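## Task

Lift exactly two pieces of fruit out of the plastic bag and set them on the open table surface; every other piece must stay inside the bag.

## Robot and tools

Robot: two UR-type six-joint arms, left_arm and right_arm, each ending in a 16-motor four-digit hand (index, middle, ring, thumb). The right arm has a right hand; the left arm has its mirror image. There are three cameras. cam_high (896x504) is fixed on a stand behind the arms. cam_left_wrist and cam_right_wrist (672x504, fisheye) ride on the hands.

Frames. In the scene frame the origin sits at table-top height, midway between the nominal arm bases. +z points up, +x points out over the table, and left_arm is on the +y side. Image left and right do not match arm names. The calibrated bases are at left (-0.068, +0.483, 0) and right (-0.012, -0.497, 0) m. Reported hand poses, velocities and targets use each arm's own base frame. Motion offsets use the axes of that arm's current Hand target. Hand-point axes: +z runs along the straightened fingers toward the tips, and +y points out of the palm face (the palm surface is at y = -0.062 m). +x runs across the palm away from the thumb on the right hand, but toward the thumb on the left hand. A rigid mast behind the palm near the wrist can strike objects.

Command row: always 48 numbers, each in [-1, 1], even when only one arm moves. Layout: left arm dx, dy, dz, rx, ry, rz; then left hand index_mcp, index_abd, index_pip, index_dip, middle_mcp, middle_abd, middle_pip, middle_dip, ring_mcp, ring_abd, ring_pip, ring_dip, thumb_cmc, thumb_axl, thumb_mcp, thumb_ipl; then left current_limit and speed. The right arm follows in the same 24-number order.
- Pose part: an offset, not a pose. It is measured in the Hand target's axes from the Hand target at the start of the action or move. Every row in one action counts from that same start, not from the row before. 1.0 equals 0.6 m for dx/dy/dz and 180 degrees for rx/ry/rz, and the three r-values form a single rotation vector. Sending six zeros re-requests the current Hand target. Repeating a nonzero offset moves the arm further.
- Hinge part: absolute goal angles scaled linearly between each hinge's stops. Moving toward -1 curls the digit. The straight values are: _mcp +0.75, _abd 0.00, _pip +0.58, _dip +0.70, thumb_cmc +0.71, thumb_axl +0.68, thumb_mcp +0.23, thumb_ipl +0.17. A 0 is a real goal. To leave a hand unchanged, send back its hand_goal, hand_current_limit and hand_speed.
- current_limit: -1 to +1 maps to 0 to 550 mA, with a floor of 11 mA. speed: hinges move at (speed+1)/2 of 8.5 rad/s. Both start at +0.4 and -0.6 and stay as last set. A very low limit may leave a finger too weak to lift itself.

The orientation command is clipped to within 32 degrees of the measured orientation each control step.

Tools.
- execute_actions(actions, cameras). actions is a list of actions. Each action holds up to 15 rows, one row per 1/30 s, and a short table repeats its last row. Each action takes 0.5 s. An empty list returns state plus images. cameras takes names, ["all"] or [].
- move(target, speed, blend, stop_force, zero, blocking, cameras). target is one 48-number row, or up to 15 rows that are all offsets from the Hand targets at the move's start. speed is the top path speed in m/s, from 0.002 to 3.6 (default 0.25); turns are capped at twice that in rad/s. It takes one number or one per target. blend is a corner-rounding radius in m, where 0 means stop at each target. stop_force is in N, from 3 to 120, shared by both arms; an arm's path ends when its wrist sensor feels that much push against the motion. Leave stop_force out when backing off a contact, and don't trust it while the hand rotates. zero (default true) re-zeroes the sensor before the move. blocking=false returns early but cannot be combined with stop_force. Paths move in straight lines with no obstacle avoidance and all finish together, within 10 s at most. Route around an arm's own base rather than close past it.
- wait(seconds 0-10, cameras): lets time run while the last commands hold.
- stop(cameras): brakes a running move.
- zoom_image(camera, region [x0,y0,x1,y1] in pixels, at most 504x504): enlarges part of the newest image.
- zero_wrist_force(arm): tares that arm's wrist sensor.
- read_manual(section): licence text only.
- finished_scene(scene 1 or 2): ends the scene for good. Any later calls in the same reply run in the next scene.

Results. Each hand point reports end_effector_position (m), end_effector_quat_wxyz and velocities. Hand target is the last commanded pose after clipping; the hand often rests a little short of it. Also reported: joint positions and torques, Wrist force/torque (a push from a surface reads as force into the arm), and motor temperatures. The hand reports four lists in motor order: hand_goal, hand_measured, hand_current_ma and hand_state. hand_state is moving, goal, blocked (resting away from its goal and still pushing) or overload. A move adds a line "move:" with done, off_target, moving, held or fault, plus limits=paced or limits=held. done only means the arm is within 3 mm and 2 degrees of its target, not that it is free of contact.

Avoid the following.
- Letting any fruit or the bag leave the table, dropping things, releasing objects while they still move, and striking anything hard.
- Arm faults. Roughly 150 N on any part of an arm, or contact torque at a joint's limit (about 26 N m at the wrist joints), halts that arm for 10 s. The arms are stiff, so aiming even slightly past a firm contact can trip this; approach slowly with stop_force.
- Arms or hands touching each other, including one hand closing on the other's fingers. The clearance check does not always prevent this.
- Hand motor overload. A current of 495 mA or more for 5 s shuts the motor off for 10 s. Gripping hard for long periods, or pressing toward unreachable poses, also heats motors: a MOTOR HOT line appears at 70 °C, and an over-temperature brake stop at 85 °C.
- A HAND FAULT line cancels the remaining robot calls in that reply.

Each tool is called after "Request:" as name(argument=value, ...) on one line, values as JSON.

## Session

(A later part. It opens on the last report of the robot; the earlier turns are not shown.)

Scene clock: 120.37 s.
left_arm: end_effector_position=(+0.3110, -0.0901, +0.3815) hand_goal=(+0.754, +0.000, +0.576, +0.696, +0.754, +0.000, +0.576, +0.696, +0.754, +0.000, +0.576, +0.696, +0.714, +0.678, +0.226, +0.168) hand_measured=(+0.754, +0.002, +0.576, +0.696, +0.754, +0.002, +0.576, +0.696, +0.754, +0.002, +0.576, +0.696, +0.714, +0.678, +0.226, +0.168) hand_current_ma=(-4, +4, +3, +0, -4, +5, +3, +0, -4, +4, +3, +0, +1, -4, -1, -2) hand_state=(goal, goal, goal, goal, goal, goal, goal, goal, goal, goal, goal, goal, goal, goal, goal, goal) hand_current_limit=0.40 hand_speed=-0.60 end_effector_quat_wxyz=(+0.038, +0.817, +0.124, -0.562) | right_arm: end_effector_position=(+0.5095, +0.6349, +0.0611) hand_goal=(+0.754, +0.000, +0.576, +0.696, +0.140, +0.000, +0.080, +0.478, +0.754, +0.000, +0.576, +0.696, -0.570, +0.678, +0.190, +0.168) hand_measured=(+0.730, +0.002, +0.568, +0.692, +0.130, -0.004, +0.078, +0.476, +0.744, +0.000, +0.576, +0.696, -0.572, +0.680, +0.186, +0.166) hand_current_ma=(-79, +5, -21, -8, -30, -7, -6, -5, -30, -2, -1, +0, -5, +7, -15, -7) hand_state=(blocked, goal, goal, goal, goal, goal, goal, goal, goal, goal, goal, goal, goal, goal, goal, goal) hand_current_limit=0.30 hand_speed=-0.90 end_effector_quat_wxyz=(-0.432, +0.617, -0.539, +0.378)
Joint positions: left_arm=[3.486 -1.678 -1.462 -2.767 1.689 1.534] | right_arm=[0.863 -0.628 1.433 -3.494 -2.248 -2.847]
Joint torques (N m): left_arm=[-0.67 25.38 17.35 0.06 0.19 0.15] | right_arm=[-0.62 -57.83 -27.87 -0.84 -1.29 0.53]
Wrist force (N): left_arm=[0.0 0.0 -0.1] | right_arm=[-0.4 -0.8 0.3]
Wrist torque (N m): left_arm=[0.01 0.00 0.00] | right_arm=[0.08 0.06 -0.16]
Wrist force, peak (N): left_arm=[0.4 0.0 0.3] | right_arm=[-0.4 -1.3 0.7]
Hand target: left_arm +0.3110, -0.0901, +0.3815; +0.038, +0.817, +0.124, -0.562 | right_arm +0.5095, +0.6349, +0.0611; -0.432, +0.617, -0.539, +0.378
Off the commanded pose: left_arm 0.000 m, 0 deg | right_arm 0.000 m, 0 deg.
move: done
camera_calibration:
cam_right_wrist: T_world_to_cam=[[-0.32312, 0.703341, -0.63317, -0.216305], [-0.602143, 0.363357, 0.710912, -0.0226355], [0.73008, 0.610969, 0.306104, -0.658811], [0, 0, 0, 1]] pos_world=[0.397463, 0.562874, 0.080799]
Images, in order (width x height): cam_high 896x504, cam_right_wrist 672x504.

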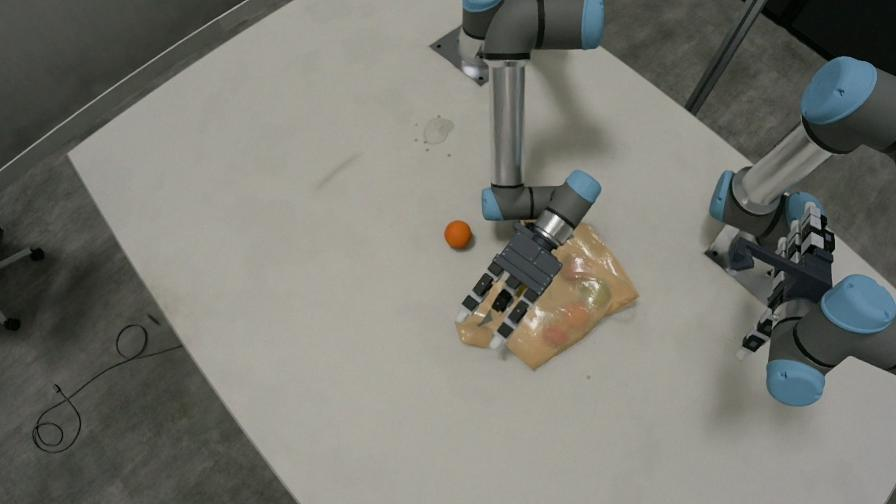

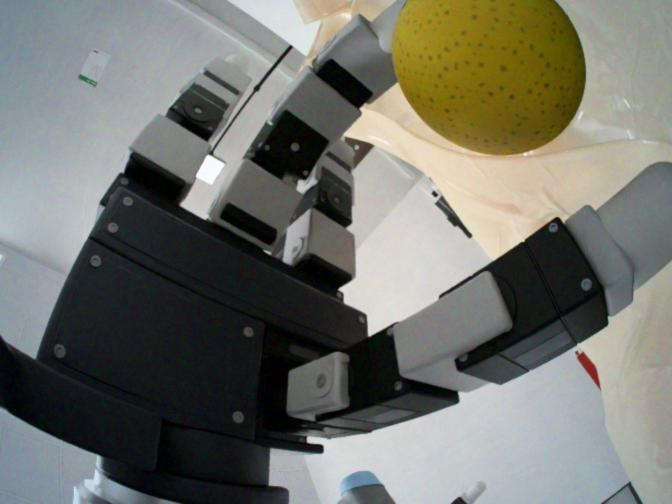

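Request:
move(target=[0,0,0,0,0,0,0.754,0,0.576,0.696,0.754,0,0.576,0.696,0.754,0,0.576,0.696,0.714,0.678,0.226,0.168,0.4,-0.6, 0.0,-0.141,-0.0513,0,0,0,0.754,0,0.576,0.696,0.14,0,0.08,0.478,0.754,0,0.576,0.696,-0.571,0.678,0.19,0.168,0.3,-0.9], speed=0.08, cameras=["cam_high","cam_right_wrist"])

Request:
zoom_image(camera="cam_high", region=[440, 200, 650, 390])

Request:
zoom_image(camera="cam_right_wrist", region=[360, 0, 672, 252])

Scene clock: 122.53 s.
left_arm: end_effector_position=(+0.3110, -0.0901, +0.3815) hand_goal=(+0.754, +0.000, +0.576, +0.696, +0.754, +0.000, +0.576, +0.696, +0.754, +0.000, +0.576, +0.696, +0.714, +0.678, +0.226, +0.168) hand_measured=(+0.754, +0.002, +0.576, +0.696, +0.754, +0.002, +0.576, +0.696, +0.754, +0.002, +0.576, +0.696, +0.714, +0.678, +0.226, +0.168) hand_current_ma=(-4, +4, +3, +0, -4, +5, +3, +0, -4, +4, +3, +0, +1, -4, -1, -2) hand_state=(goal, goal, goal, goal, goal, goal, goal, goal, goal, goal, goal, goal, goal, goal, goal, goal) hand_current_limit=0.40 hand_speed=-0.60 end_effector_quat_wxyz=(+0.038, +0.817, +0.124, -0.562) | right_arm: end_effector_position=(+0.5094, +0.6350, +0.1513) hand_goal=(+0.754, +0.000, +0.576, +0.696, +0.140, +0.000, +0.080, +0.478, +0.754, +0.000, +0.576, +0.696, -0.570, +0.678, +0.190, +0.168) hand_measured=(+0.730, +0.002, +0.568, +0.692, +0.130, -0.004, +0.078, +0.476, +0.744, +0.000, +0.576, +0.696, -0.572, +0.680, +0.186, +0.166) hand_current_ma=(-79, +5, -21, -8, -28, -7, -6, -5, -30, -2, -1, +0, -5, +6, -15, -7) hand_state=(blocked, goal, goal, goal, goal, goal, goal, goal, goal, goal, goal, goal, goal, goal, goal, goal) hand_current_limit=0.30 hand_speed=-0.90 end_effector_quat_wxyz=(-0.432, +0.617, -0.539, +0.378)
Joint positions: left_arm=[3.486 -1.678 -1.462 -2.767 1.689 1.534] | right_arm=[0.863 -0.771 1.427 -3.345 -2.248 -2.847]
Joint torques (N m): left_arm=[-0.85 24.87 17.67 0.19 0.21 0.22] | right_arm=[5.51 -39.9 -17.39 -4.07 -3.12 2.13]
Wrist force (N): left_arm=[0.0 -0.1 0.0] | right_arm=[0.0 -0.9 0.3]
Wrist torque (N m): left_arm=[-0.01 0.00 0.01] | right_arm=[0.08 0.04 -0.09]
Wrist force, peak (N): left_arm=[-0.2 0.3 -0.3] | right_arm=[-0.1 -1.9 0.0]
Hand target: left_arm +0.3110, -0.0901, +0.3815; +0.038, +0.817, +0.124, -0.562 | right_arm +0.5094, +0.6350, +0.1511; -0.432, +0.617, -0.539, +0.378
Off the commanded pose: left_arm 0.000 m, 0 deg | right_arm 0.000 m, 0 deg.
move: done
camera_calibration:
cam_right_wrist: T_world_to_cam=[[-0.323016, 0.703378, -0.633182, -0.159355], [-0.602309, 0.363274, 0.710813, -0.0867267], [0.729989, 0.610976, 0.306308, -0.686412], [0, 0, 0, 1]] pos_world=[0.397363, 0.562974, 0.170999]
Images, in order (width x height): cam_high 896x504, cam_right_wrist 672x504.

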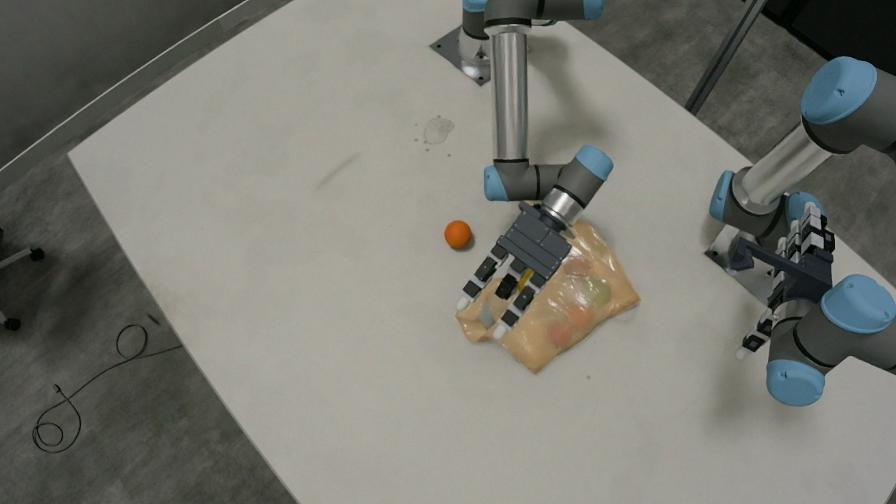

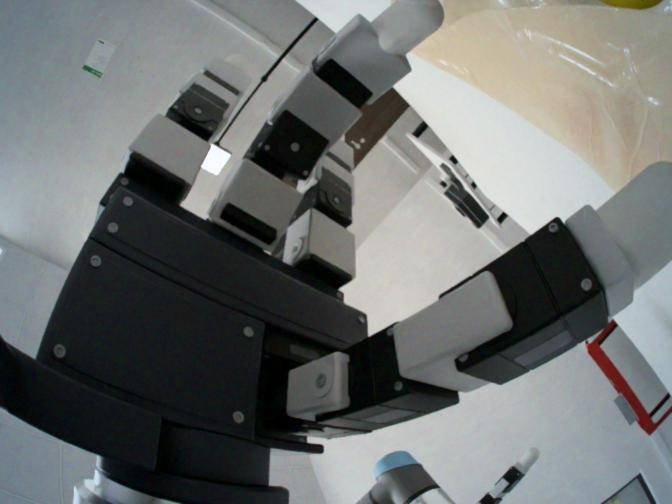

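Scaled by 2.400 from the camera's 896x504 image, which has a finer 1280x720 frame.

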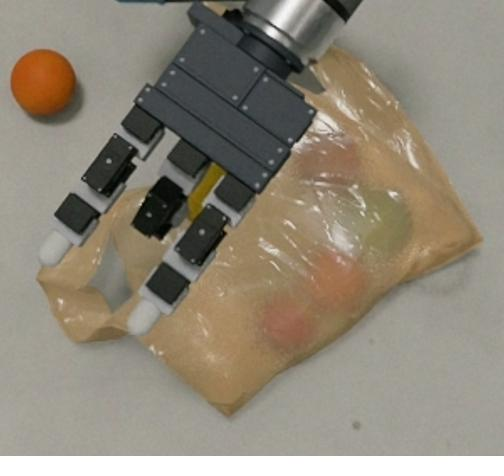

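Scaled by 1.615 from the camera's 672x504 image, which has a finer 960x720 frame.

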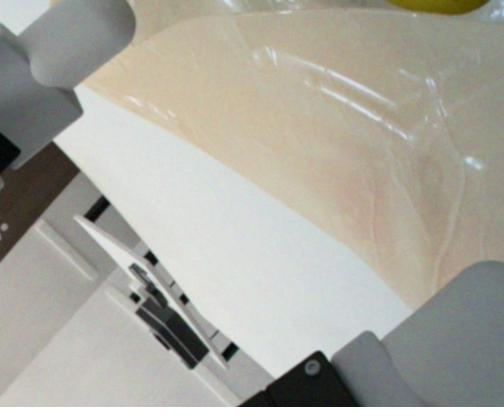

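Request:
move(target=[0,0,0,0,0,0,0.754,0,0.576,0.696,0.754,0,0.576,0.696,0.754,0,0.576,0.696,0.714,0.678,0.226,0.168,0.4,-0.6, 0.198,-0.069,-0.054,0,0,0,0.2,0,0.1,0.478,0.14,0,0.08,0.478,0.754,0,0.576,0.696,-0.571,0.678,0.225,0.168,0.3,-0.7], speed=0.2, cameras=["cam_high"])

Request:
zoom_image(camera="cam_high", region=[440, 200, 650, 390])

Request:
zoom_image(camera="cam_high", region=[490, 240, 570, 310])

Scene clock: 124.27 s.
left_arm: end_effector_position=(+0.3110, -0.0901, +0.3815) hand_goal=(+0.754, +0.000, +0.576, +0.696, +0.754, +0.000, +0.576, +0.696, +0.754, +0.000, +0.576, +0.696, +0.714, +0.678, +0.226, +0.168) hand_measured=(+0.754, +0.002, +0.576, +0.696, +0.754, +0.002, +0.576, +0.696, +0.754, +0.002, +0.576, +0.696, +0.714, +0.678, +0.226, +0.168) hand_current_ma=(-4, +4, +3, +0, -4, +5, +3, +0, -4, +4, +3, +0, +1, -4, -1, -2) hand_state=(goal, goal, goal, goal, goal, goal, goal, goal, goal, goal, goal, goal, goal, goal, goal, goal) hand_current_limit=0.40 hand_speed=-0.60 end_effector_quat_wxyz=(+0.038, +0.817, +0.124, -0.562) | right_arm: end_effector_position=(+0.5090, +0.5151, +0.2011) hand_goal=(+0.200, +0.000, +0.100, +0.478, +0.140, +0.000, +0.080, +0.478, +0.754, +0.000, +0.576, +0.696, -0.570, +0.678, +0.226, +0.168) hand_measured=(+0.198, +0.002, +0.102, +0.482, +0.130, -0.002, +0.078, +0.476, +0.744, +0.000, +0.576, +0.696, -0.572, +0.680, +0.222, +0.166) hand_current_ma=(-7, +4, +6, +7, -27, -5, -6, -5, -30, -2, -1, +0, -4, +6, -16, -7) hand_state=(goal, goal, goal, goal, goal, goal, goal, goal, goal, goal, goal, goal, goal, goal, goal, goal) hand_current_limit=0.30 hand_speed=-0.70 end_effector_quat_wxyz=(-0.432, +0.617, -0.539, +0.378)
Joint positions: left_arm=[3.486 -1.678 -1.462 -2.767 1.689 1.534] | right_arm=[0.725 -1.027 1.746 -3.449 -2.123 -2.918]
Joint torques (N m): left_arm=[-1.29 25.3 17.37 0.16 0.19 0.16] | right_arm=[-1.99 -42.64 -27.51 -0.91 -2.67 2.27]
Wrist force (N): left_arm=[0.1 0.2 -0.1] | right_arm=[-0.1 -0.9 0.3]
Wrist torque (N m): left_arm=[0.04 -0.01 0.00] | right_arm=[0.13 -0.01 -0.22]
Wrist force, peak (N): left_arm=[0.3 0.2 -0.3] | right_arm=[1.7 -1.5 -0.3]
Hand target: left_arm +0.3110, -0.0901, +0.3815; +0.038, +0.817, +0.124, -0.562 | right_arm +0.5090, +0.5151, +0.2012; -0.432, +0.617, -0.539, +0.378
Off the commanded pose: left_arm 0.000 m, 0 deg | right_arm 0.000 m, 0 deg.
move: done
Images, in order (width x height): cam_high 896x504.

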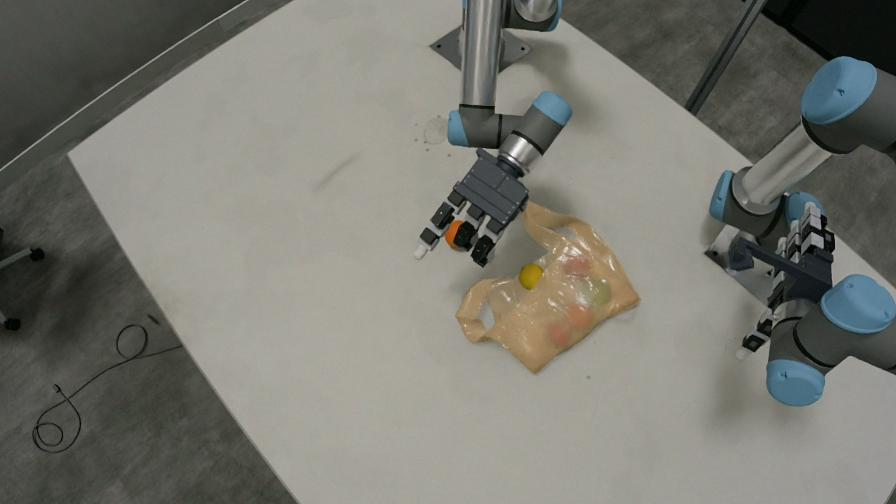

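Scaled by 2.400 from the camera's 896x504 image, which has a finer 1280x720 frame.

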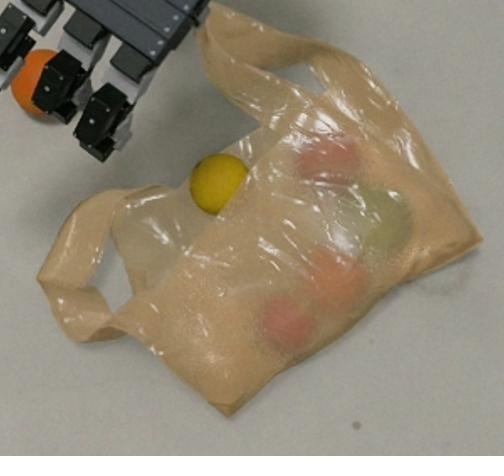

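Scaled by 6.300 from the camera's 896x504 image, which has a finer 1280x720 frame.

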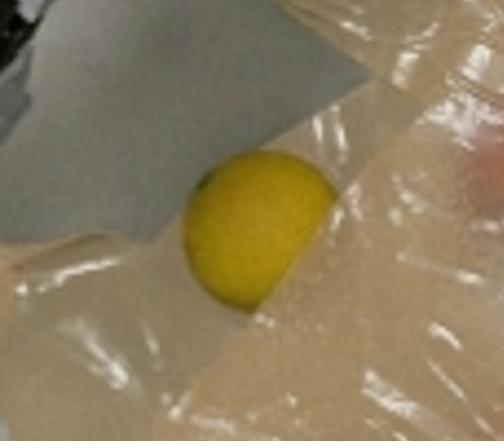

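Request:
move(target=[0,0,0,0,0,0,0.754,0,0.576,0.696,0.754,0,0.576,0.696,0.754,0,0.576,0.696,0.714,0.678,0.226,0.168,0.4,-0.6, -0.1595,0.1137,0.034,0,0,0,0.11,0,0.066,0.478,0.2,0,0.1,0.478,0.754,0,0.576,0.696,-0.571,0.678,0.135,0.168,0.3,-0.7], speed=0.15, cameras=["cam_high","cam_right_wrist"])

Request:
zoom_image(camera="cam_high", region=[440, 200, 650, 390])

Request:
zoom_image(camera="cam_right_wrist", region=[360, 0, 672, 252])

Scene clock: 128.80 s.
left_arm: end_effector_position=(+0.3110, -0.0901, +0.3815) hand_goal=(+0.754, +0.000, +0.576, +0.696, +0.754, +0.000, +0.576, +0.696, +0.754, +0.000, +0.576, +0.696, +0.714, +0.678, +0.226, +0.168) hand_measured=(+0.754, +0.002, +0.576, +0.696, +0.754, +0.002, +0.576, +0.696, +0.754, +0.002, +0.576, +0.696, +0.714, +0.678, +0.226, +0.168) hand_current_ma=(-4, +4, +3, +0, -4, +5, +3, +0, -4, +4, +3, +0, +1, -4, -1, -2) hand_state=(goal, goal, goal, goal, goal, goal, goal, goal, goal, goal, goal, goal, goal, goal, goal, goal) hand_current_limit=0.40 hand_speed=-0.60 end_effector_quat_wxyz=(+0.038, +0.817, +0.124, -0.562) | right_arm: end_effector_position=(+0.4923, +0.6093, +0.1301) hand_goal=(+0.110, +0.000, +0.066, +0.478, +0.200, +0.000, +0.100, +0.478, +0.754, +0.000, +0.576, +0.696, -0.570, +0.678, +0.136, +0.168) hand_measured=(+0.108, +0.002, +0.070, +0.482, +0.190, -0.002, +0.096, +0.476, +0.744, +0.000, +0.576, +0.696, -0.572, +0.680, +0.138, +0.166) hand_current_ma=(-4, +4, +8, +7, -31, -5, -7, -5, -30, -2, -1, +0, -4, +6, +3, -7) hand_state=(goal, goal, goal, goal, goal, goal, goal, goal, goal, goal, goal, goal, goal, goal, goal, goal) hand_current_limit=0.30 hand_speed=-0.70 end_effector_quat_wxyz=(-0.432, +0.617, -0.539, +0.378)
Joint positions: left_arm=[3.486 -1.678 -1.462 -2.767 1.689 1.534] | right_arm=[0.857 -0.795 1.545 -3.441 -2.243 -2.85]
Joint torques (N m): left_arm=[-0.59 25.37 17.39 0.16 0.19 0.16] | right_arm=[-0.94 -45.98 -6.9 -4.5 2.01 -2.49]
Wrist force (N): left_arm=[0.3 0.2 -0.1] | right_arm=[-0.2 -0.8 0.3]
Wrist torque (N m): left_arm=[0.03 -0.03 0.02] | right_arm=[0.16 0.02 -0.21]
Wrist force, peak (N): left_arm=[0.2 0.1 -0.5] | right_arm=[1.0 -2.0 0.0]
Hand target: left_arm +0.3110, -0.0901, +0.3815; +0.038, +0.817, +0.124, -0.562 | right_arm +0.4922, +0.6093, +0.1300; -0.432, +0.617, -0.539, +0.378
Off the commanded pose: left_arm 0.000 m, 0 deg | right_arm 0.000 m, 0 deg.
move: done
camera_calibration:
cam_right_wrist: T_world_to_cam=[[-0.32312, 0.703341, -0.63317, -0.160201], [-0.602143, 0.363357, 0.710912, -0.0728036], [0.73008, 0.610969, 0.306104, -0.651661], [0, 0, 0, 1]] pos_world=[0.380163, 0.537274, 0.149799]
Images, in order (width x height): cam_high 896x504, cam_right_wrist 672x504.

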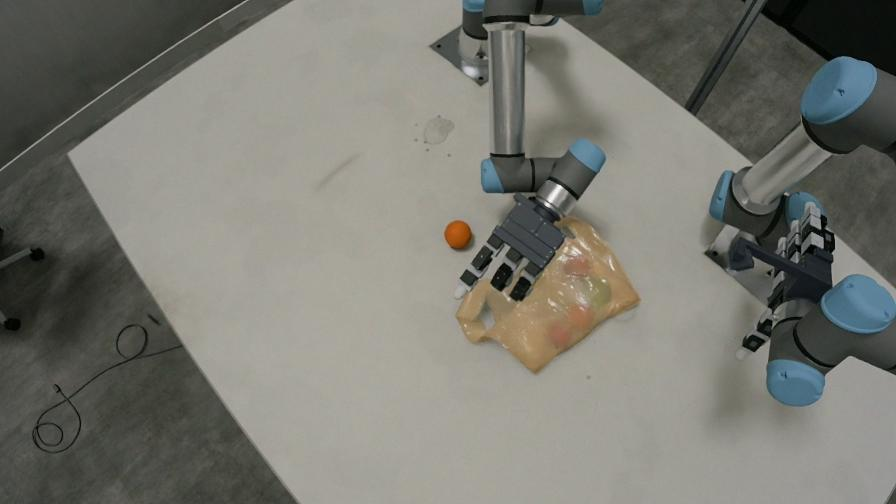

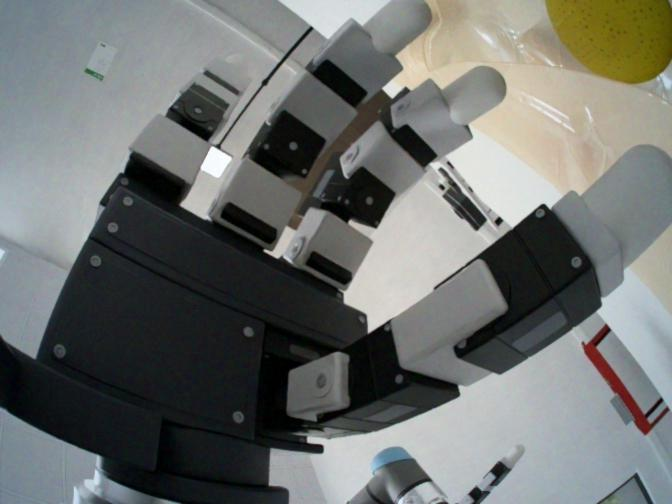

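Scaled by 2.400 from the camera's 896x504 image, which has a finer 1280x720 frame.

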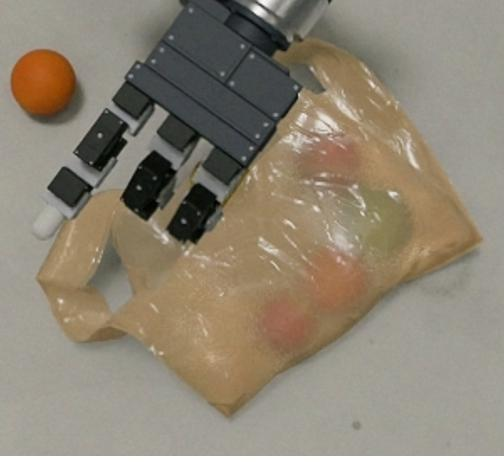

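Scaled by 1.615 from the camera's 672x504 image, which has a finer 960x720 frame.

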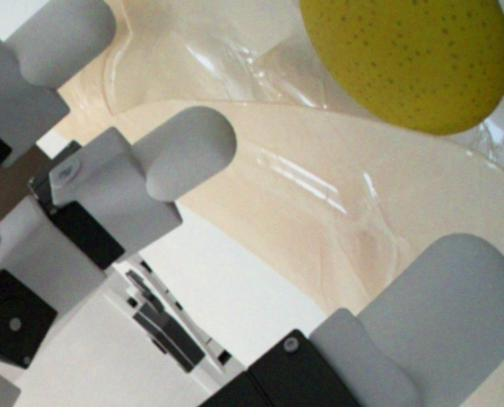

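Request:
move(target=[0,0,0,0,0,0,0.754,0,0.576,0.696,0.754,0,0.576,0.696,0.754,0,0.576,0.696,0.714,0.678,0.226,0.168,0.4,-0.6, 0,0.0627,0.0228,0,0,0,0.11,0,0.066,0.478,0.2,0,0.1,0.478,0.754,0,0.576,0.696,-0.571,0.678,0.135,0.168,0.3,-0.7], speed=0.06, stop_force=5, cameras=["cam_right_wrist"])

Request:
zoom_image(camera="cam_right_wrist", region=[360, 0, 672, 252])

Scene clock: 131.37 s.
left_arm: end_effector_position=(+0.3110, -0.0901, +0.3815) hand_goal=(+0.754, +0.000, +0.576, +0.696, +0.754, +0.000, +0.576, +0.696, +0.754, +0.000, +0.576, +0.696, +0.714, +0.678, +0.226, +0.168) hand_measured=(+0.754, +0.002, +0.576, +0.696, +0.754, +0.002, +0.576, +0.696, +0.754, +0.002, +0.576, +0.696, +0.714, +0.678, +0.226, +0.168) hand_current_ma=(-4, +4, +3, +0, -4, +5, +3, +0, -4, +4, +3, +0, +1, -4, -1, -2) hand_state=(goal, goal, goal, goal, goal, goal, goal, goal, goal, goal, goal, goal, goal, goal, goal, goal) hand_current_limit=0.40 hand_speed=-0.60 end_effector_quat_wxyz=(+0.038, +0.817, +0.124, -0.562) | right_arm: end_effector_position=(+0.4923, +0.6093, +0.0900) hand_goal=(+0.110, +0.000, +0.066, +0.478, +0.200, +0.000, +0.100, +0.478, +0.754, +0.000, +0.576, +0.696, -0.570, +0.678, +0.136, +0.168) hand_measured=(+0.108, +0.002, +0.070, +0.482, +0.190, -0.002, +0.096, +0.476, +0.744, +0.000, +0.576, +0.696, -0.572, +0.680, +0.138, +0.166) hand_current_ma=(-4, +4, +8, +7, -31, -5, -7, -5, -30, -2, -1, +0, -4, +6, +3, -7) hand_state=(goal, goal, goal, goal, goal, goal, goal, goal, goal, goal, goal, goal, goal, goal, goal, goal) hand_current_limit=0.30 hand_speed=-0.70 end_effector_quat_wxyz=(-0.432, +0.617, -0.539, +0.378)
Joint positions: left_arm=[3.486 -1.678 -1.462 -2.767 1.689 1.534] | right_arm=[0.857 -0.728 1.549 -3.512 -2.243 -2.85]
Joint torques (N m): left_arm=[-0.84 25.27 17.25 0.14 0.14 0.29] | right_arm=[-5.63 -56.17 -32.58 -0.79 1.35 -2.46]
Wrist force (N): left_arm=[-0.2 0.1 0.1] | right_arm=[-0.3 -1.2 0.2]
Wrist torque (N m): left_arm=[-0.01 0.03 -0.02] | right_arm=[0.07 0.05 -0.25]
Wrist force, peak (N): left_arm=[-0.1 0.2 -0.5] | right_arm=[-0.2 -1.5 0.2]
Hand target: left_arm +0.3110, -0.0901, +0.3815; +0.038, +0.817, +0.124, -0.562 | right_arm +0.4923, +0.6093, +0.0900; -0.432, +0.617, -0.539, +0.378
Off the commanded pose: left_arm 0.000 m, 0 deg | right_arm 0.000 m, 0 deg.
move: done
camera_calibration:
cam_right_wrist: T_world_to_cam=[[-0.323195, 0.703279, -0.633201, -0.185493], [-0.602213, 0.363297, 0.710883, -0.0441741], [0.729989, 0.611076, 0.306108, -0.639483], [0, 0, 0, 1]] pos_world=[0.380263, 0.537274, 0.109699]
Images, in order (width x height): cam_right_wrist 672x504.

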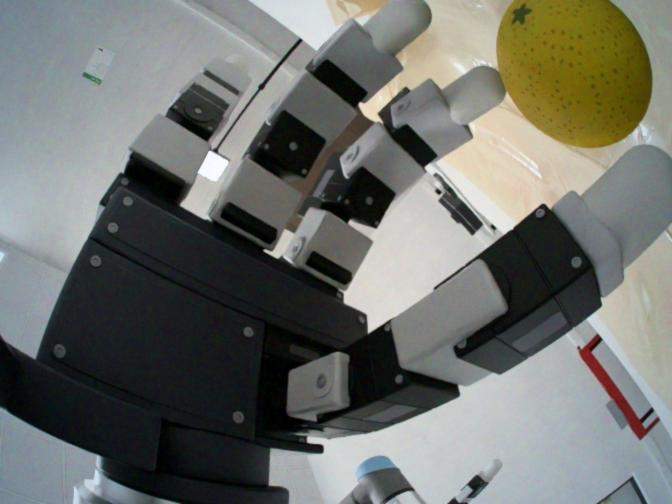

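Scaled by 1.615 from the camera's 672x504 image, which has a finer 960x720 frame.

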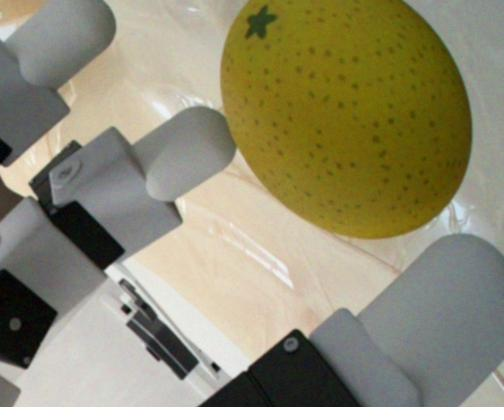

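Request:
move(target=[0,0,0,0,0,0,0.754,0,0.576,0.696,0.754,0,0.576,0.696,0.754,0,0.576,0.696,0.714,0.678,0.226,0.168,0.4,-0.6, 0,0.0439,0.016,0,0,0,0.11,0,0.066,0.478,0.2,0,0.1,0.478,0.754,0,0.576,0.696,-0.571,0.678,0.135,0.168,0.3,-0.7], speed=0.05, stop_force=5, cameras=["cam_right_wrist"])

Request:
zoom_image(camera="cam_right_wrist", region=[360, 0, 672, 252])

Scene clock: 133.53 s.
left_arm: end_effector_position=(+0.3110, -0.0901, +0.3815) hand_goal=(+0.754, +0.000, +0.576, +0.696, +0.754, +0.000, +0.576, +0.696, +0.754, +0.000, +0.576, +0.696, +0.714, +0.678, +0.226, +0.168) hand_measured=(+0.754, +0.002, +0.576, +0.696, +0.754, +0.002, +0.576, +0.696, +0.754, +0.002, +0.576, +0.696, +0.714, +0.678, +0.226, +0.168) hand_current_ma=(-4, +4, +3, +0, -4, +5, +3, +0, -4, +4, +3, +0, +1, -4, -1, -2) hand_state=(goal, goal, goal, goal, goal, goal, goal, goal, goal, goal, goal, goal, goal, goal, goal, goal) hand_current_limit=0.40 hand_speed=-0.60 end_effector_quat_wxyz=(+0.038, +0.817, +0.124, -0.562) | right_arm: end_effector_position=(+0.4924, +0.6093, +0.0620) hand_goal=(+0.110, +0.000, +0.066, +0.478, +0.200, +0.000, +0.100, +0.478, +0.754, +0.000, +0.576, +0.696, -0.570, +0.678, +0.136, +0.168) hand_measured=(+0.108, +0.002, +0.070, +0.482, +0.190, -0.002, +0.096, +0.476, +0.744, +0.000, +0.576, +0.696, -0.572, +0.680, +0.138, +0.166) hand_current_ma=(-4, +4, +8, +7, -30, -5, -7, -5, -30, -2, -1, +0, -4, +6, +3, -7) hand_state=(goal, goal, goal, goal, goal, goal, goal, goal, goal, goal, goal, goal, goal, goal, goal, goal) hand_current_limit=0.30 hand_speed=-0.70 end_effector_quat_wxyz=(-0.432, +0.617, -0.539, +0.378)
Joint positions: left_arm=[3.486 -1.678 -1.462 -2.767 1.689 1.534] | right_arm=[0.857 -0.679 1.546 -3.558 -2.243 -2.85]
Joint torques (N m): left_arm=[-0.73 25.23 17.3 0.17 0.24 0.26] | right_arm=[-4.44 -56.82 -15.09 -0.81 1.49 -2.45]
Wrist force (N): left_arm=[0.0 -0.2 0.0] | right_arm=[-0.3 -0.9 0.4]
Wrist torque (N m): left_arm=[-0.03 0.00 0.01] | right_arm=[0.12 0.06 -0.20]
Wrist force, peak (N): left_arm=[0.0 0.3 0.3] | right_arm=[-0.4 -1.8 0.3]
Hand target: left_arm +0.3110, -0.0901, +0.3815; +0.038, +0.817, +0.124, -0.562 | right_arm +0.4923, +0.6093, +0.0619; -0.432, +0.617, -0.539, +0.378
Off the commanded pose: left_arm 0.000 m, 0 deg | right_arm 0.000 m, 0 deg.
move: done
camera_calibration:
cam_right_wrist: T_world_to_cam=[[-0.323124, 0.70331, -0.633203, -0.203266], [-0.602197, 0.363343, 0.710873, -0.0242989], [0.730034, 0.611014, 0.306126, -0.630897], [0, 0, 0, 1]] pos_world=[0.380263, 0.537274, 0.0816989]
Images, in order (width x height): cam_right_wrist 672x504.

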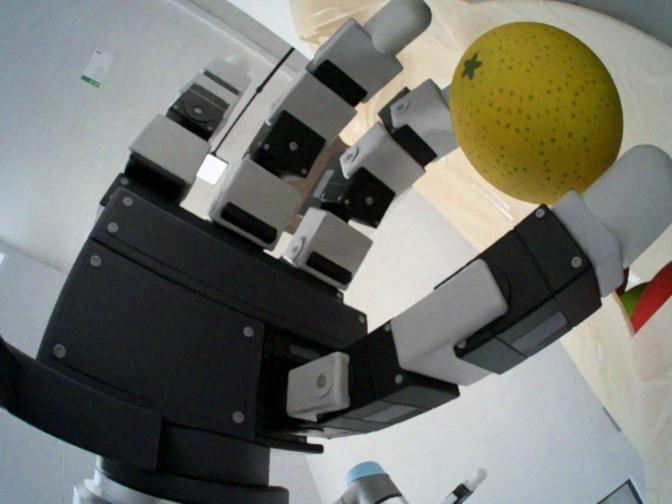

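Scaled by 1.615 from the camera's 672x504 image, which has a finer 960x720 frame.

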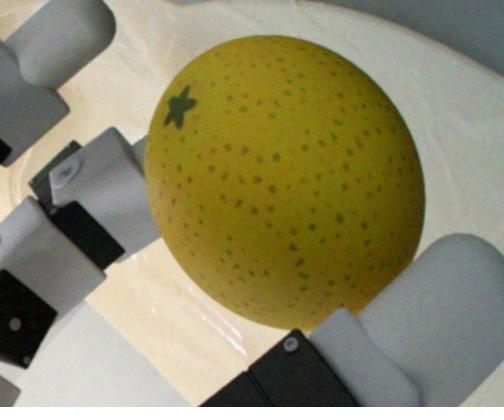

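Request:
move(target=[0,0,0,0,0,0,0.754,0,0.576,0.696,0.754,0,0.576,0.696,0.754,0,0.576,0.696,0.714,0.678,0.226,0.168,0.4,-0.6, 0,0,0,0,0,0,-0.08,0,-0.02,0.42,0.137,0,0.06,0.46,0.754,0,0.576,0.696,-0.60,0.678,0.0,0.12,0.3,-0.88], speed=0.05, cameras=["cam_right_wrist"])

Request:
zoom_image(camera="cam_right_wrist", region=[360, 0, 672, 252])

Scene clock: 134.83 s.
left_arm: end_effector_position=(+0.3110, -0.0901, +0.3815) hand_goal=(+0.754, +0.000, +0.576, +0.696, +0.754, +0.000, +0.576, +0.696, +0.754, +0.000, +0.576, +0.696, +0.714, +0.678, +0.226, +0.168) hand_measured=(+0.754, +0.002, +0.576, +0.696, +0.754, +0.002, +0.576, +0.696, +0.754, +0.002, +0.576, +0.696, +0.714, +0.678, +0.226, +0.168) hand_current_ma=(-4, +4, +3, +0, -4, +5, +3, +0, -4, +4, +3, +0, +1, -4, -1, -2) hand_state=(goal, goal, goal, goal, goal, goal, goal, goal, goal, goal, goal, goal, goal, goal, goal, goal) hand_current_limit=0.40 hand_speed=-0.60 end_effector_quat_wxyz=(+0.038, +0.817, +0.124, -0.562) | right_arm: end_effector_position=(+0.4924, +0.6093, +0.0619) hand_goal=(-0.080, +0.000, -0.020, +0.420, +0.138, +0.000, +0.060, +0.460, +0.754, +0.000, +0.576, +0.696, -0.600, +0.678, +0.000, +0.120) hand_measured=(+0.066, +0.002, +0.020, +0.434, +0.136, -0.002, +0.064, +0.462, +0.744, +0.000, +0.576, +0.696, -0.606, +0.678, +0.088, +0.132) hand_current_ma=(+358, +5, +137, +42, -3, -5, +9, +7, -30, -2, -1, +0, -16, +2, +357, +51) hand_state=(blocked, goal, blocked, goal, goal, goal, goal, goal, goal, goal, goal, goal, goal, goal, blocked, goal) hand_current_limit=0.30 hand_speed=-0.88 end_effector_quat_wxyz=(-0.432, +0.617, -0.539, +0.378)
Joint positions: left_arm=[3.486 -1.678 -1.462 -2.767 1.689 1.534] | right_arm=[0.857 -0.679 1.546 -3.558 -2.243 -2.85]
Joint torques (N m): left_arm=[-0.49 25.78 17.42 0.21 0.24 0.24] | right_arm=[-2.43 -56.33 -6.02 -1.02 0.98 -2.38]
Wrist force (N): left_arm=[-0.1 0.1 0.2] | right_arm=[-0.3 -0.6 0.4]
Wrist torque (N m): left_arm=[-0.01 0.02 -0.01] | right_arm=[0.14 0.05 -0.20]
Wrist force, peak (N): left_arm=[0.0 0.2 -0.3] | right_arm=[-0.5 -1.0 0.6]
Hand target: left_arm +0.3110, -0.0901, +0.3815; +0.038, +0.817, +0.124, -0.562 | right_arm +0.4923, +0.6093, +0.0619; -0.432, +0.617, -0.539, +0.378
Off the commanded pose: left_arm 0.000 m, 0 deg | right_arm 0.000 m, 0 deg.
move: done
camera_calibration:
cam_right_wrist: T_world_to_cam=[[-0.323195, 0.703279, -0.633201, -0.203223], [-0.602213, 0.363297, 0.710883, -0.0242694], [0.729989, 0.611076, 0.306108, -0.630911], [0, 0, 0, 1]] pos_world=[0.380263, 0.537274, 0.0816988]
Images, in order (width x height): cam_right_wrist 672x504.

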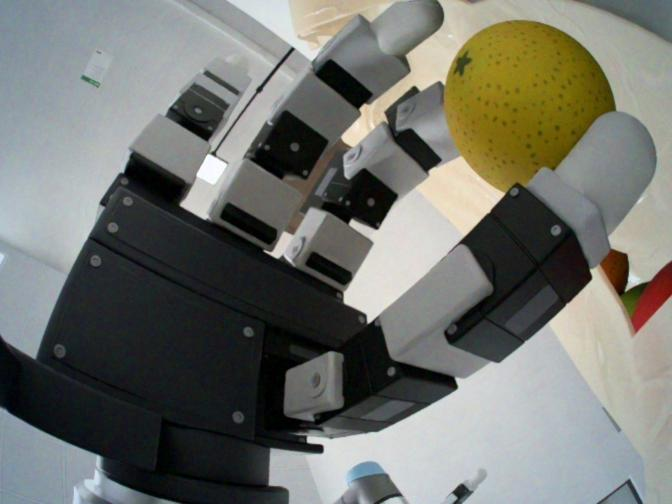

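Scaled by 1.615 from the camera's 672x504 image, which has a finer 960x720 frame.

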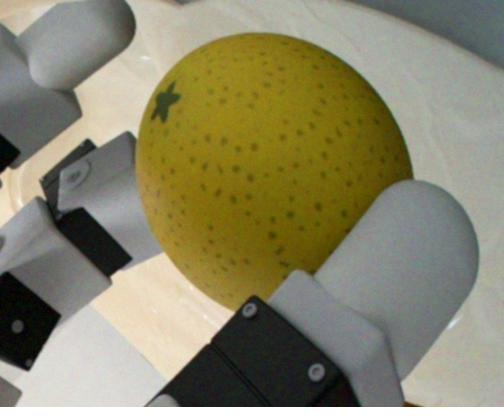

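Request:
move(target=[[0,0,0,0,0,0,0.754,0,0.576,0.696,0.754,0,0.576,0.696,0.754,0,0.576,0.696,0.714,0.678,0.226,0.168,0.4,-0.6, 0,0,0,0,0,0,-0.12,0,-0.04,0.40,0.08,0,0.04,0.45,0.754,0,0.576,0.696,-0.62,0.678,-0.04,0.10,0.5,-0.88],[0,0,0,0,0,0,0.754,0,0.576,0.696,0.754,0,0.576,0.696,0.754,0,0.576,0.696,0.714,0.678,0.226,0.168,0.4,-0.6, 0,-0.0548,-0.01995,0,0,0,-0.12,0,-0.04,0.40,0.08,0,0.04,0.45,0.754,0,0.576,0.696,-0.62,0.678,-0.04,0.10,0.5,-0.88]], speed=0.04, cameras=["cam_high","cam_right_wrist"])

Request:
zoom_image(camera="cam_right_wrist", region=[360, 0, 672, 252])

Request:
zoom_image(camera="cam_high", region=[440, 200, 650, 390])

Scene clock: 137.23 s.
left_arm: end_effector_position=(+0.3110, -0.0901, +0.3815) hand_goal=(+0.754, +0.000, +0.576, +0.696, +0.754, +0.000, +0.576, +0.696, +0.754, +0.000, +0.576, +0.696, +0.714, +0.678, +0.226, +0.168) hand_measured=(+0.754, +0.002, +0.576, +0.696, +0.754, +0.002, +0.576, +0.696, +0.754, +0.002, +0.576, +0.696, +0.714, +0.678, +0.226, +0.168) hand_current_ma=(-4, +4, +3, +0, -4, +5, +3, +0, -4, +4, +3, +0, +1, -4, -1, -2) hand_state=(goal, goal, goal, goal, goal, goal, goal, goal, goal, goal, goal, goal, goal, goal, goal, goal) hand_current_limit=0.40 hand_speed=-0.60 end_effector_quat_wxyz=(+0.038, +0.817, +0.124, -0.562) | right_arm: end_effector_position=(+0.4923, +0.6093, +0.0970) hand_goal=(-0.120, +0.000, -0.040, +0.400, +0.080, +0.000, +0.040, +0.450, +0.754, +0.000, +0.576, +0.696, -0.620, +0.678, -0.040, +0.100) hand_measured=(+0.066, +0.004, +0.020, +0.434, +0.080, -0.002, +0.044, +0.452, +0.744, +0.000, +0.576, +0.696, -0.630, +0.678, +0.080, +0.132) hand_current_ma=(+412, +10, +221, +117, -1, -5, +10, +7, -30, -2, -1, +0, -29, +0, +412, +152) hand_state=(blocked, goal, blocked, blocked, goal, goal, goal, goal, goal, goal, goal, goal, goal, goal, blocked, blocked) hand_current_limit=0.50 hand_speed=-0.88 end_effector_quat_wxyz=(-0.432, +0.617, -0.539, +0.378)
Joint positions: left_arm=[3.486 -1.678 -1.462 -2.767 1.689 1.534] | right_arm=[0.857 -0.74 1.549 -3.5 -2.243 -2.85]
Joint torques (N m): left_arm=[-1.05 25.32 17.39 0.27 0.21 0.17] | right_arm=[3.01 -38.19 -7.97 -4.26 -2.93 0.89]
Wrist force (N): left_arm=[0.0 0.3 0.2] | right_arm=[-0.2 -0.8 0.4]
Wrist torque (N m): left_arm=[0.01 0.01 -0.01] | right_arm=[0.11 0.03 -0.22]
Wrist force, peak (N): left_arm=[0.2 0.3 -0.3] | right_arm=[-0.5 -1.4 0.1]
Hand target: left_arm +0.3110, -0.0901, +0.3815; +0.038, +0.817, +0.124, -0.562 | right_arm +0.4923, +0.6093, +0.0969; -0.432, +0.617, -0.539, +0.378
Off the commanded pose: left_arm 0.000 m, 0 deg | right_arm 0.000 m, 0 deg.
move: done
camera_calibration:
cam_right_wrist: T_world_to_cam=[[-0.323199, 0.703214, -0.633271, -0.180986], [-0.602184, 0.36339, 0.71086, -0.0493396], [0.730011, 0.611095, 0.306017, -0.641591], [0, 0, 0, 1]] pos_world=[0.380163, 0.537274, 0.116799]
Images, in order (width x height): cam_high 896x504, cam_right_wrist 672x504.

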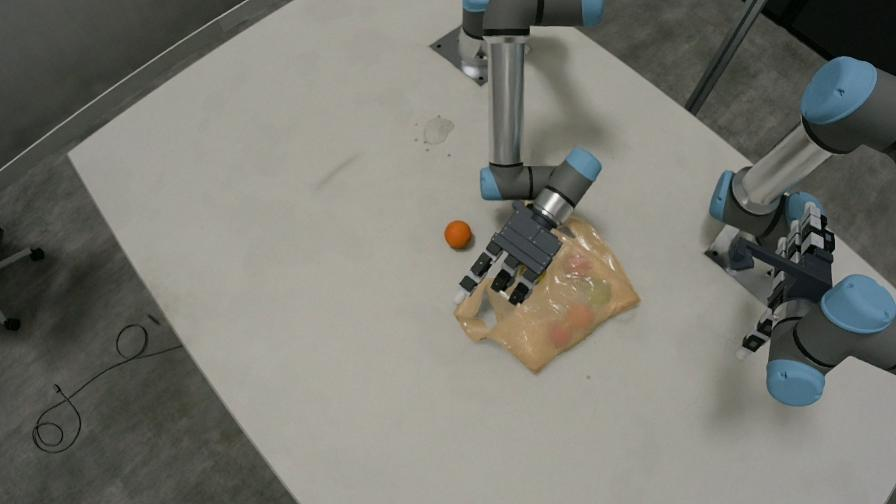

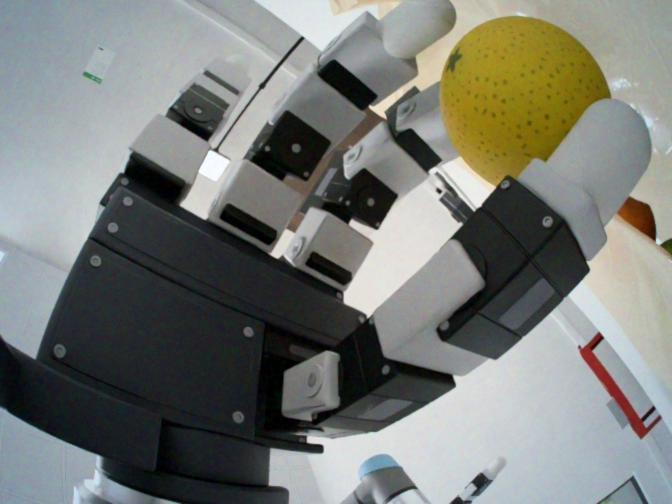

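Scaled by 1.615 from the camera's 672x504 image, which has a finer 960x720 frame.

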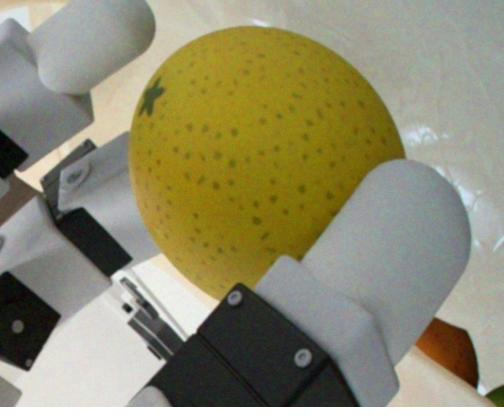

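Scaled by 2.400 from the camera's 896x504 image, which has a finer 1280x720 frame.

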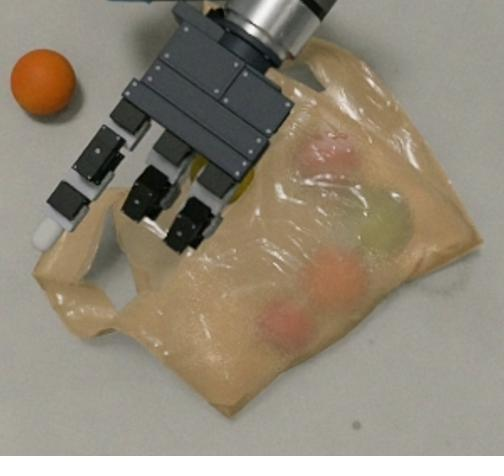

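Request:
move(target=[[0,0,0,0,0,0,0.754,0,0.576,0.696,0.754,0,0.576,0.696,0.754,0,0.576,0.696,0.714,0.678,0.226,0.168,0.4,-0.6, 0,-0.0987,-0.0359,0,0,0,-0.12,0,-0.04,0.40,0.08,0,0.04,0.45,0.754,0,0.576,0.696,-0.62,0.678,-0.04,0.10,0.5,-0.88],[0,0,0,0,0,0,0.754,0,0.576,0.696,0.754,0,0.576,0.696,0.754,0,0.576,0.696,0.714,0.678,0.226,0.168,0.4,-0.6, 0.4017,-0.0514,-0.1661,0,0,0,-0.12,0,-0.04,0.40,0.08,0,0.04,0.45,0.754,0,0.576,0.696,-0.62,0.678,-0.04,0.10,0.5,-0.88],[0,0,0,0,0,0,0.754,0,0.576,0.696,0.754,0,0.576,0.696,0.754,0,0.576,0.696,0.714,0.678,0.226,0.168,0.4,-0.6, 0.4017,0.0739,-0.1205,0,0,0,-0.12,0,-0.04,0.40,0.08,0,0.04,0.45,0.754,0,0.576,0.696,-0.62,0.678,-0.04,0.10,0.5,-0.88]], speed=[0.08,0.12,0.12], blend=[0.02,0.03,0], cameras=["cam_high","cam_right_wrist"])

Scene clock: 142.60 s.
left_arm: end_effector_position=(+0.3110, -0.0901, +0.3815) hand_goal=(+0.754, +0.000, +0.576, +0.696, +0.754, +0.000, +0.576, +0.696, +0.754, +0.000, +0.576, +0.696, +0.714, +0.678, +0.226, +0.168) hand_measured=(+0.754, +0.002, +0.576, +0.696, +0.754, +0.002, +0.576, +0.696, +0.754, +0.002, +0.576, +0.696, +0.714, +0.678, +0.226, +0.168) hand_current_ma=(-4, +4, +3, +0, -4, +5, +3, +0, -4, +4, +3, +0, +1, -4, -1, -2) hand_state=(goal, goal, goal, goal, goal, goal, goal, goal, goal, goal, goal, goal, goal, goal, goal, goal) hand_current_limit=0.40 hand_speed=-0.60 end_effector_quat_wxyz=(+0.038, +0.817, +0.124, -0.562) | right_arm: end_effector_position=(+0.4421, +0.3593, +0.0801) hand_goal=(-0.120, +0.000, -0.040, +0.400, +0.080, +0.000, +0.040, +0.450, +0.754, +0.000, +0.576, +0.696, -0.620, +0.678, -0.040, +0.100) hand_measured=(+0.066, +0.006, +0.020, +0.434, +0.080, -0.002, +0.044, +0.452, +0.744, +0.000, +0.576, +0.696, -0.630, +0.678, +0.080, +0.132) hand_current_ma=(+412, +11, +221, +117, -2, -5, +10, +7, -30, -2, -1, +0, -30, +0, +413, +152) hand_state=(blocked, goal, blocked, blocked, goal, goal, goal, goal, goal, goal, goal, goal, goal, goal, blocked, blocked) hand_current_limit=0.50 hand_speed=-0.88 end_effector_quat_wxyz=(-0.432, +0.617, -0.539, +0.378)
Joint positions: left_arm=[3.486 -1.678 -1.462 -2.767 1.689 1.534] | right_arm=[0.542 -0.999 2.267 -4.033 -1.953 -2.996]
Joint torques (N m): left_arm=[-0.53 25.42 16.95 0.31 0.19 0.18] | right_arm=[4.18 -27.9 -24.68 -2.93 -2.81 -2.42]
Wrist force (N): left_arm=[0.0 0.1 0.0] | right_arm=[0.0 -0.5 0.5]
Wrist torque (N m): left_arm=[0.01 0.00 0.00] | right_arm=[0.13 0.09 -0.12]
Wrist force, peak (N): left_arm=[0.0 0.5 -0.2] | right_arm=[0.1 -1.3 0.7]
Hand target: left_arm +0.3110, -0.0901, +0.3815; +0.038, +0.817, +0.124, -0.562 | right_arm +0.4421, +0.3593, +0.0801; -0.432, +0.617, -0.539, +0.378
Off the commanded pose: left_arm 0.000 m, 0 deg | right_arm 0.000 m, 0 deg.
move: done
camera_calibration:
cam_right_wrist: T_world_to_cam=[[-0.323166, 0.703303, -0.63319, -0.0321205], [-0.602091, 0.3634, 0.710934, 0.023311], [0.730103, 0.610988, 0.306013, -0.447071], [0, 0, 0, 1]] pos_world=[0.330063, 0.287274, 0.0998988]
Images, in order (width x height): cam_high 896x504, cam_right_wrist 672x504.

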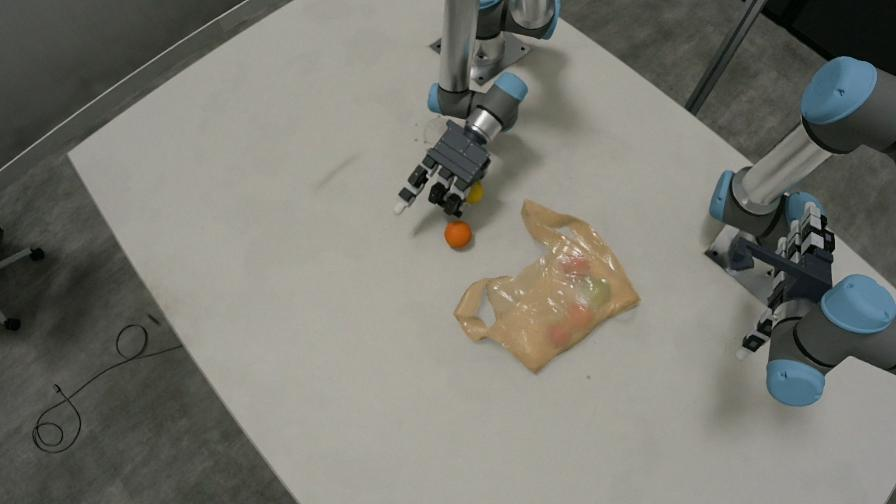

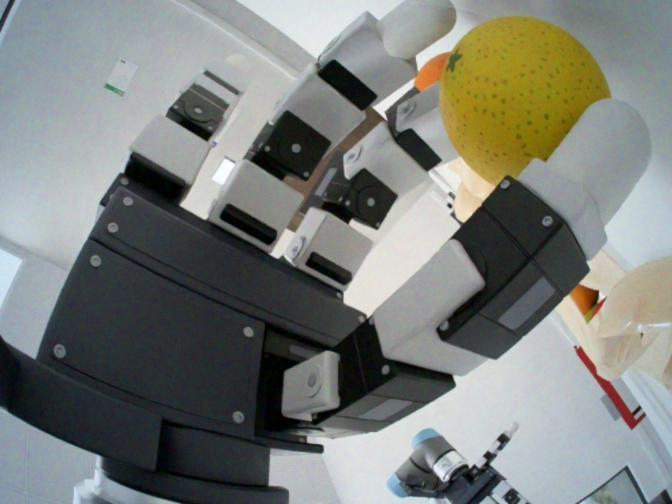

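Request:
move(target=[0,0,0,0,0,0,0.754,0,0.576,0.696,0.754,0,0.576,0.696,0.754,0,0.576,0.696,0.714,0.678,0.226,0.168,0.4,-0.6, 0,0.0439,0.016,0,0,0,-0.12,0,-0.04,0.40,0.08,0,0.04,0.45,0.754,0,0.576,0.696,-0.62,0.678,-0.04,0.10,0.5,-0.88], speed=0.02, stop_force=3, cameras=["cam_right_wrist"])

Scene clock: 145.67 s.
left_arm: end_effector_position=(+0.3110, -0.0901, +0.3815) hand_goal=(+0.754, +0.000, +0.576, +0.696, +0.754, +0.000, +0.576, +0.696, +0.754, +0.000, +0.576, +0.696, +0.714, +0.678, +0.226, +0.168) hand_measured=(+0.754, +0.002, +0.576, +0.696, +0.754, +0.002, +0.576, +0.696, +0.754, +0.002, +0.576, +0.696, +0.714, +0.678, +0.226, +0.168) hand_current_ma=(-4, +4, +3, +0, -4, +5, +3, +0, -4, +4, +3, +0, +1, -4, -1, -2) hand_state=(goal, goal, goal, goal, goal, goal, goal, goal, goal, goal, goal, goal, goal, goal, goal, goal) hand_current_limit=0.40 hand_speed=-0.60 end_effector_quat_wxyz=(+0.038, +0.817, +0.124, -0.562) | right_arm: end_effector_position=(+0.4422, +0.3593, +0.0521) hand_goal=(-0.120, +0.000, -0.040, +0.400, +0.080, +0.000, +0.040, +0.450, +0.754, +0.000, +0.576, +0.696, -0.620, +0.678, -0.040, +0.100) hand_measured=(+0.066, +0.006, +0.020, +0.426, +0.080, -0.002, +0.044, +0.452, +0.744, +0.000, +0.576, +0.696, -0.630, +0.678, +0.074, +0.132) hand_current_ma=(+413, +13, +221, +88, -2, -5, +10, +7, -30, -2, -1, +0, -30, +0, +413, +149) hand_state=(blocked, goal, blocked, blocked, goal, goal, goal, goal, goal, goal, goal, goal, goal, goal, blocked, blocked) hand_current_limit=0.50 hand_speed=-0.88 end_effector_quat_wxyz=(-0.432, +0.617, -0.539, +0.378)
Joint positions: left_arm=[3.486 -1.678 -1.462 -2.767 1.689 1.534] | right_arm=[0.542 -0.916 2.26 -4.109 -1.953 -2.996]
Joint torques (N m): left_arm=[-0.82 25.28 17.49 0.28 0.22 0.19] | right_arm=[-3.35 -41.5 -8.01 -0.81 2.03 -2.4]
Wrist force (N): left_arm=[0.0 0.0 -0.1] | right_arm=[0.0 -2.1 -0.2]
Wrist torque (N m): left_arm=[0.00 0.00 0.01] | right_arm=[-0.05 0.02 -0.09]
Wrist force, peak (N): left_arm=[-0.2 0.2 -0.3] | right_arm=[-0.3 -3.3 -0.3]
Hand target: left_arm +0.3110, -0.0901, +0.3815; +0.038, +0.817, +0.124, -0.562 | right_arm +0.4422, +0.3593, +0.0521; -0.432, +0.617, -0.539, +0.378
Off the commanded pose: left_arm 0.000 m, 0 deg | right_arm 0.000 m, 0 deg.
move: done
camera_calibration:
cam_right_wrist: T_world_to_cam=[[-0.323124, 0.70331, -0.633203, -0.0498958], [-0.602197, 0.363343, 0.710873, 0.0434043], [0.730034, 0.611014, 0.306126, -0.438538], [0, 0, 0, 1]] pos_world=[0.330163, 0.287274, 0.0717989]
Images, in order (width x height): cam_right_wrist 672x504.

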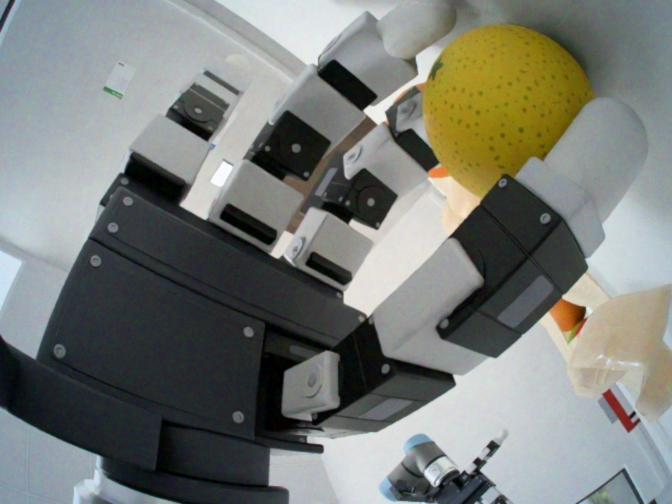

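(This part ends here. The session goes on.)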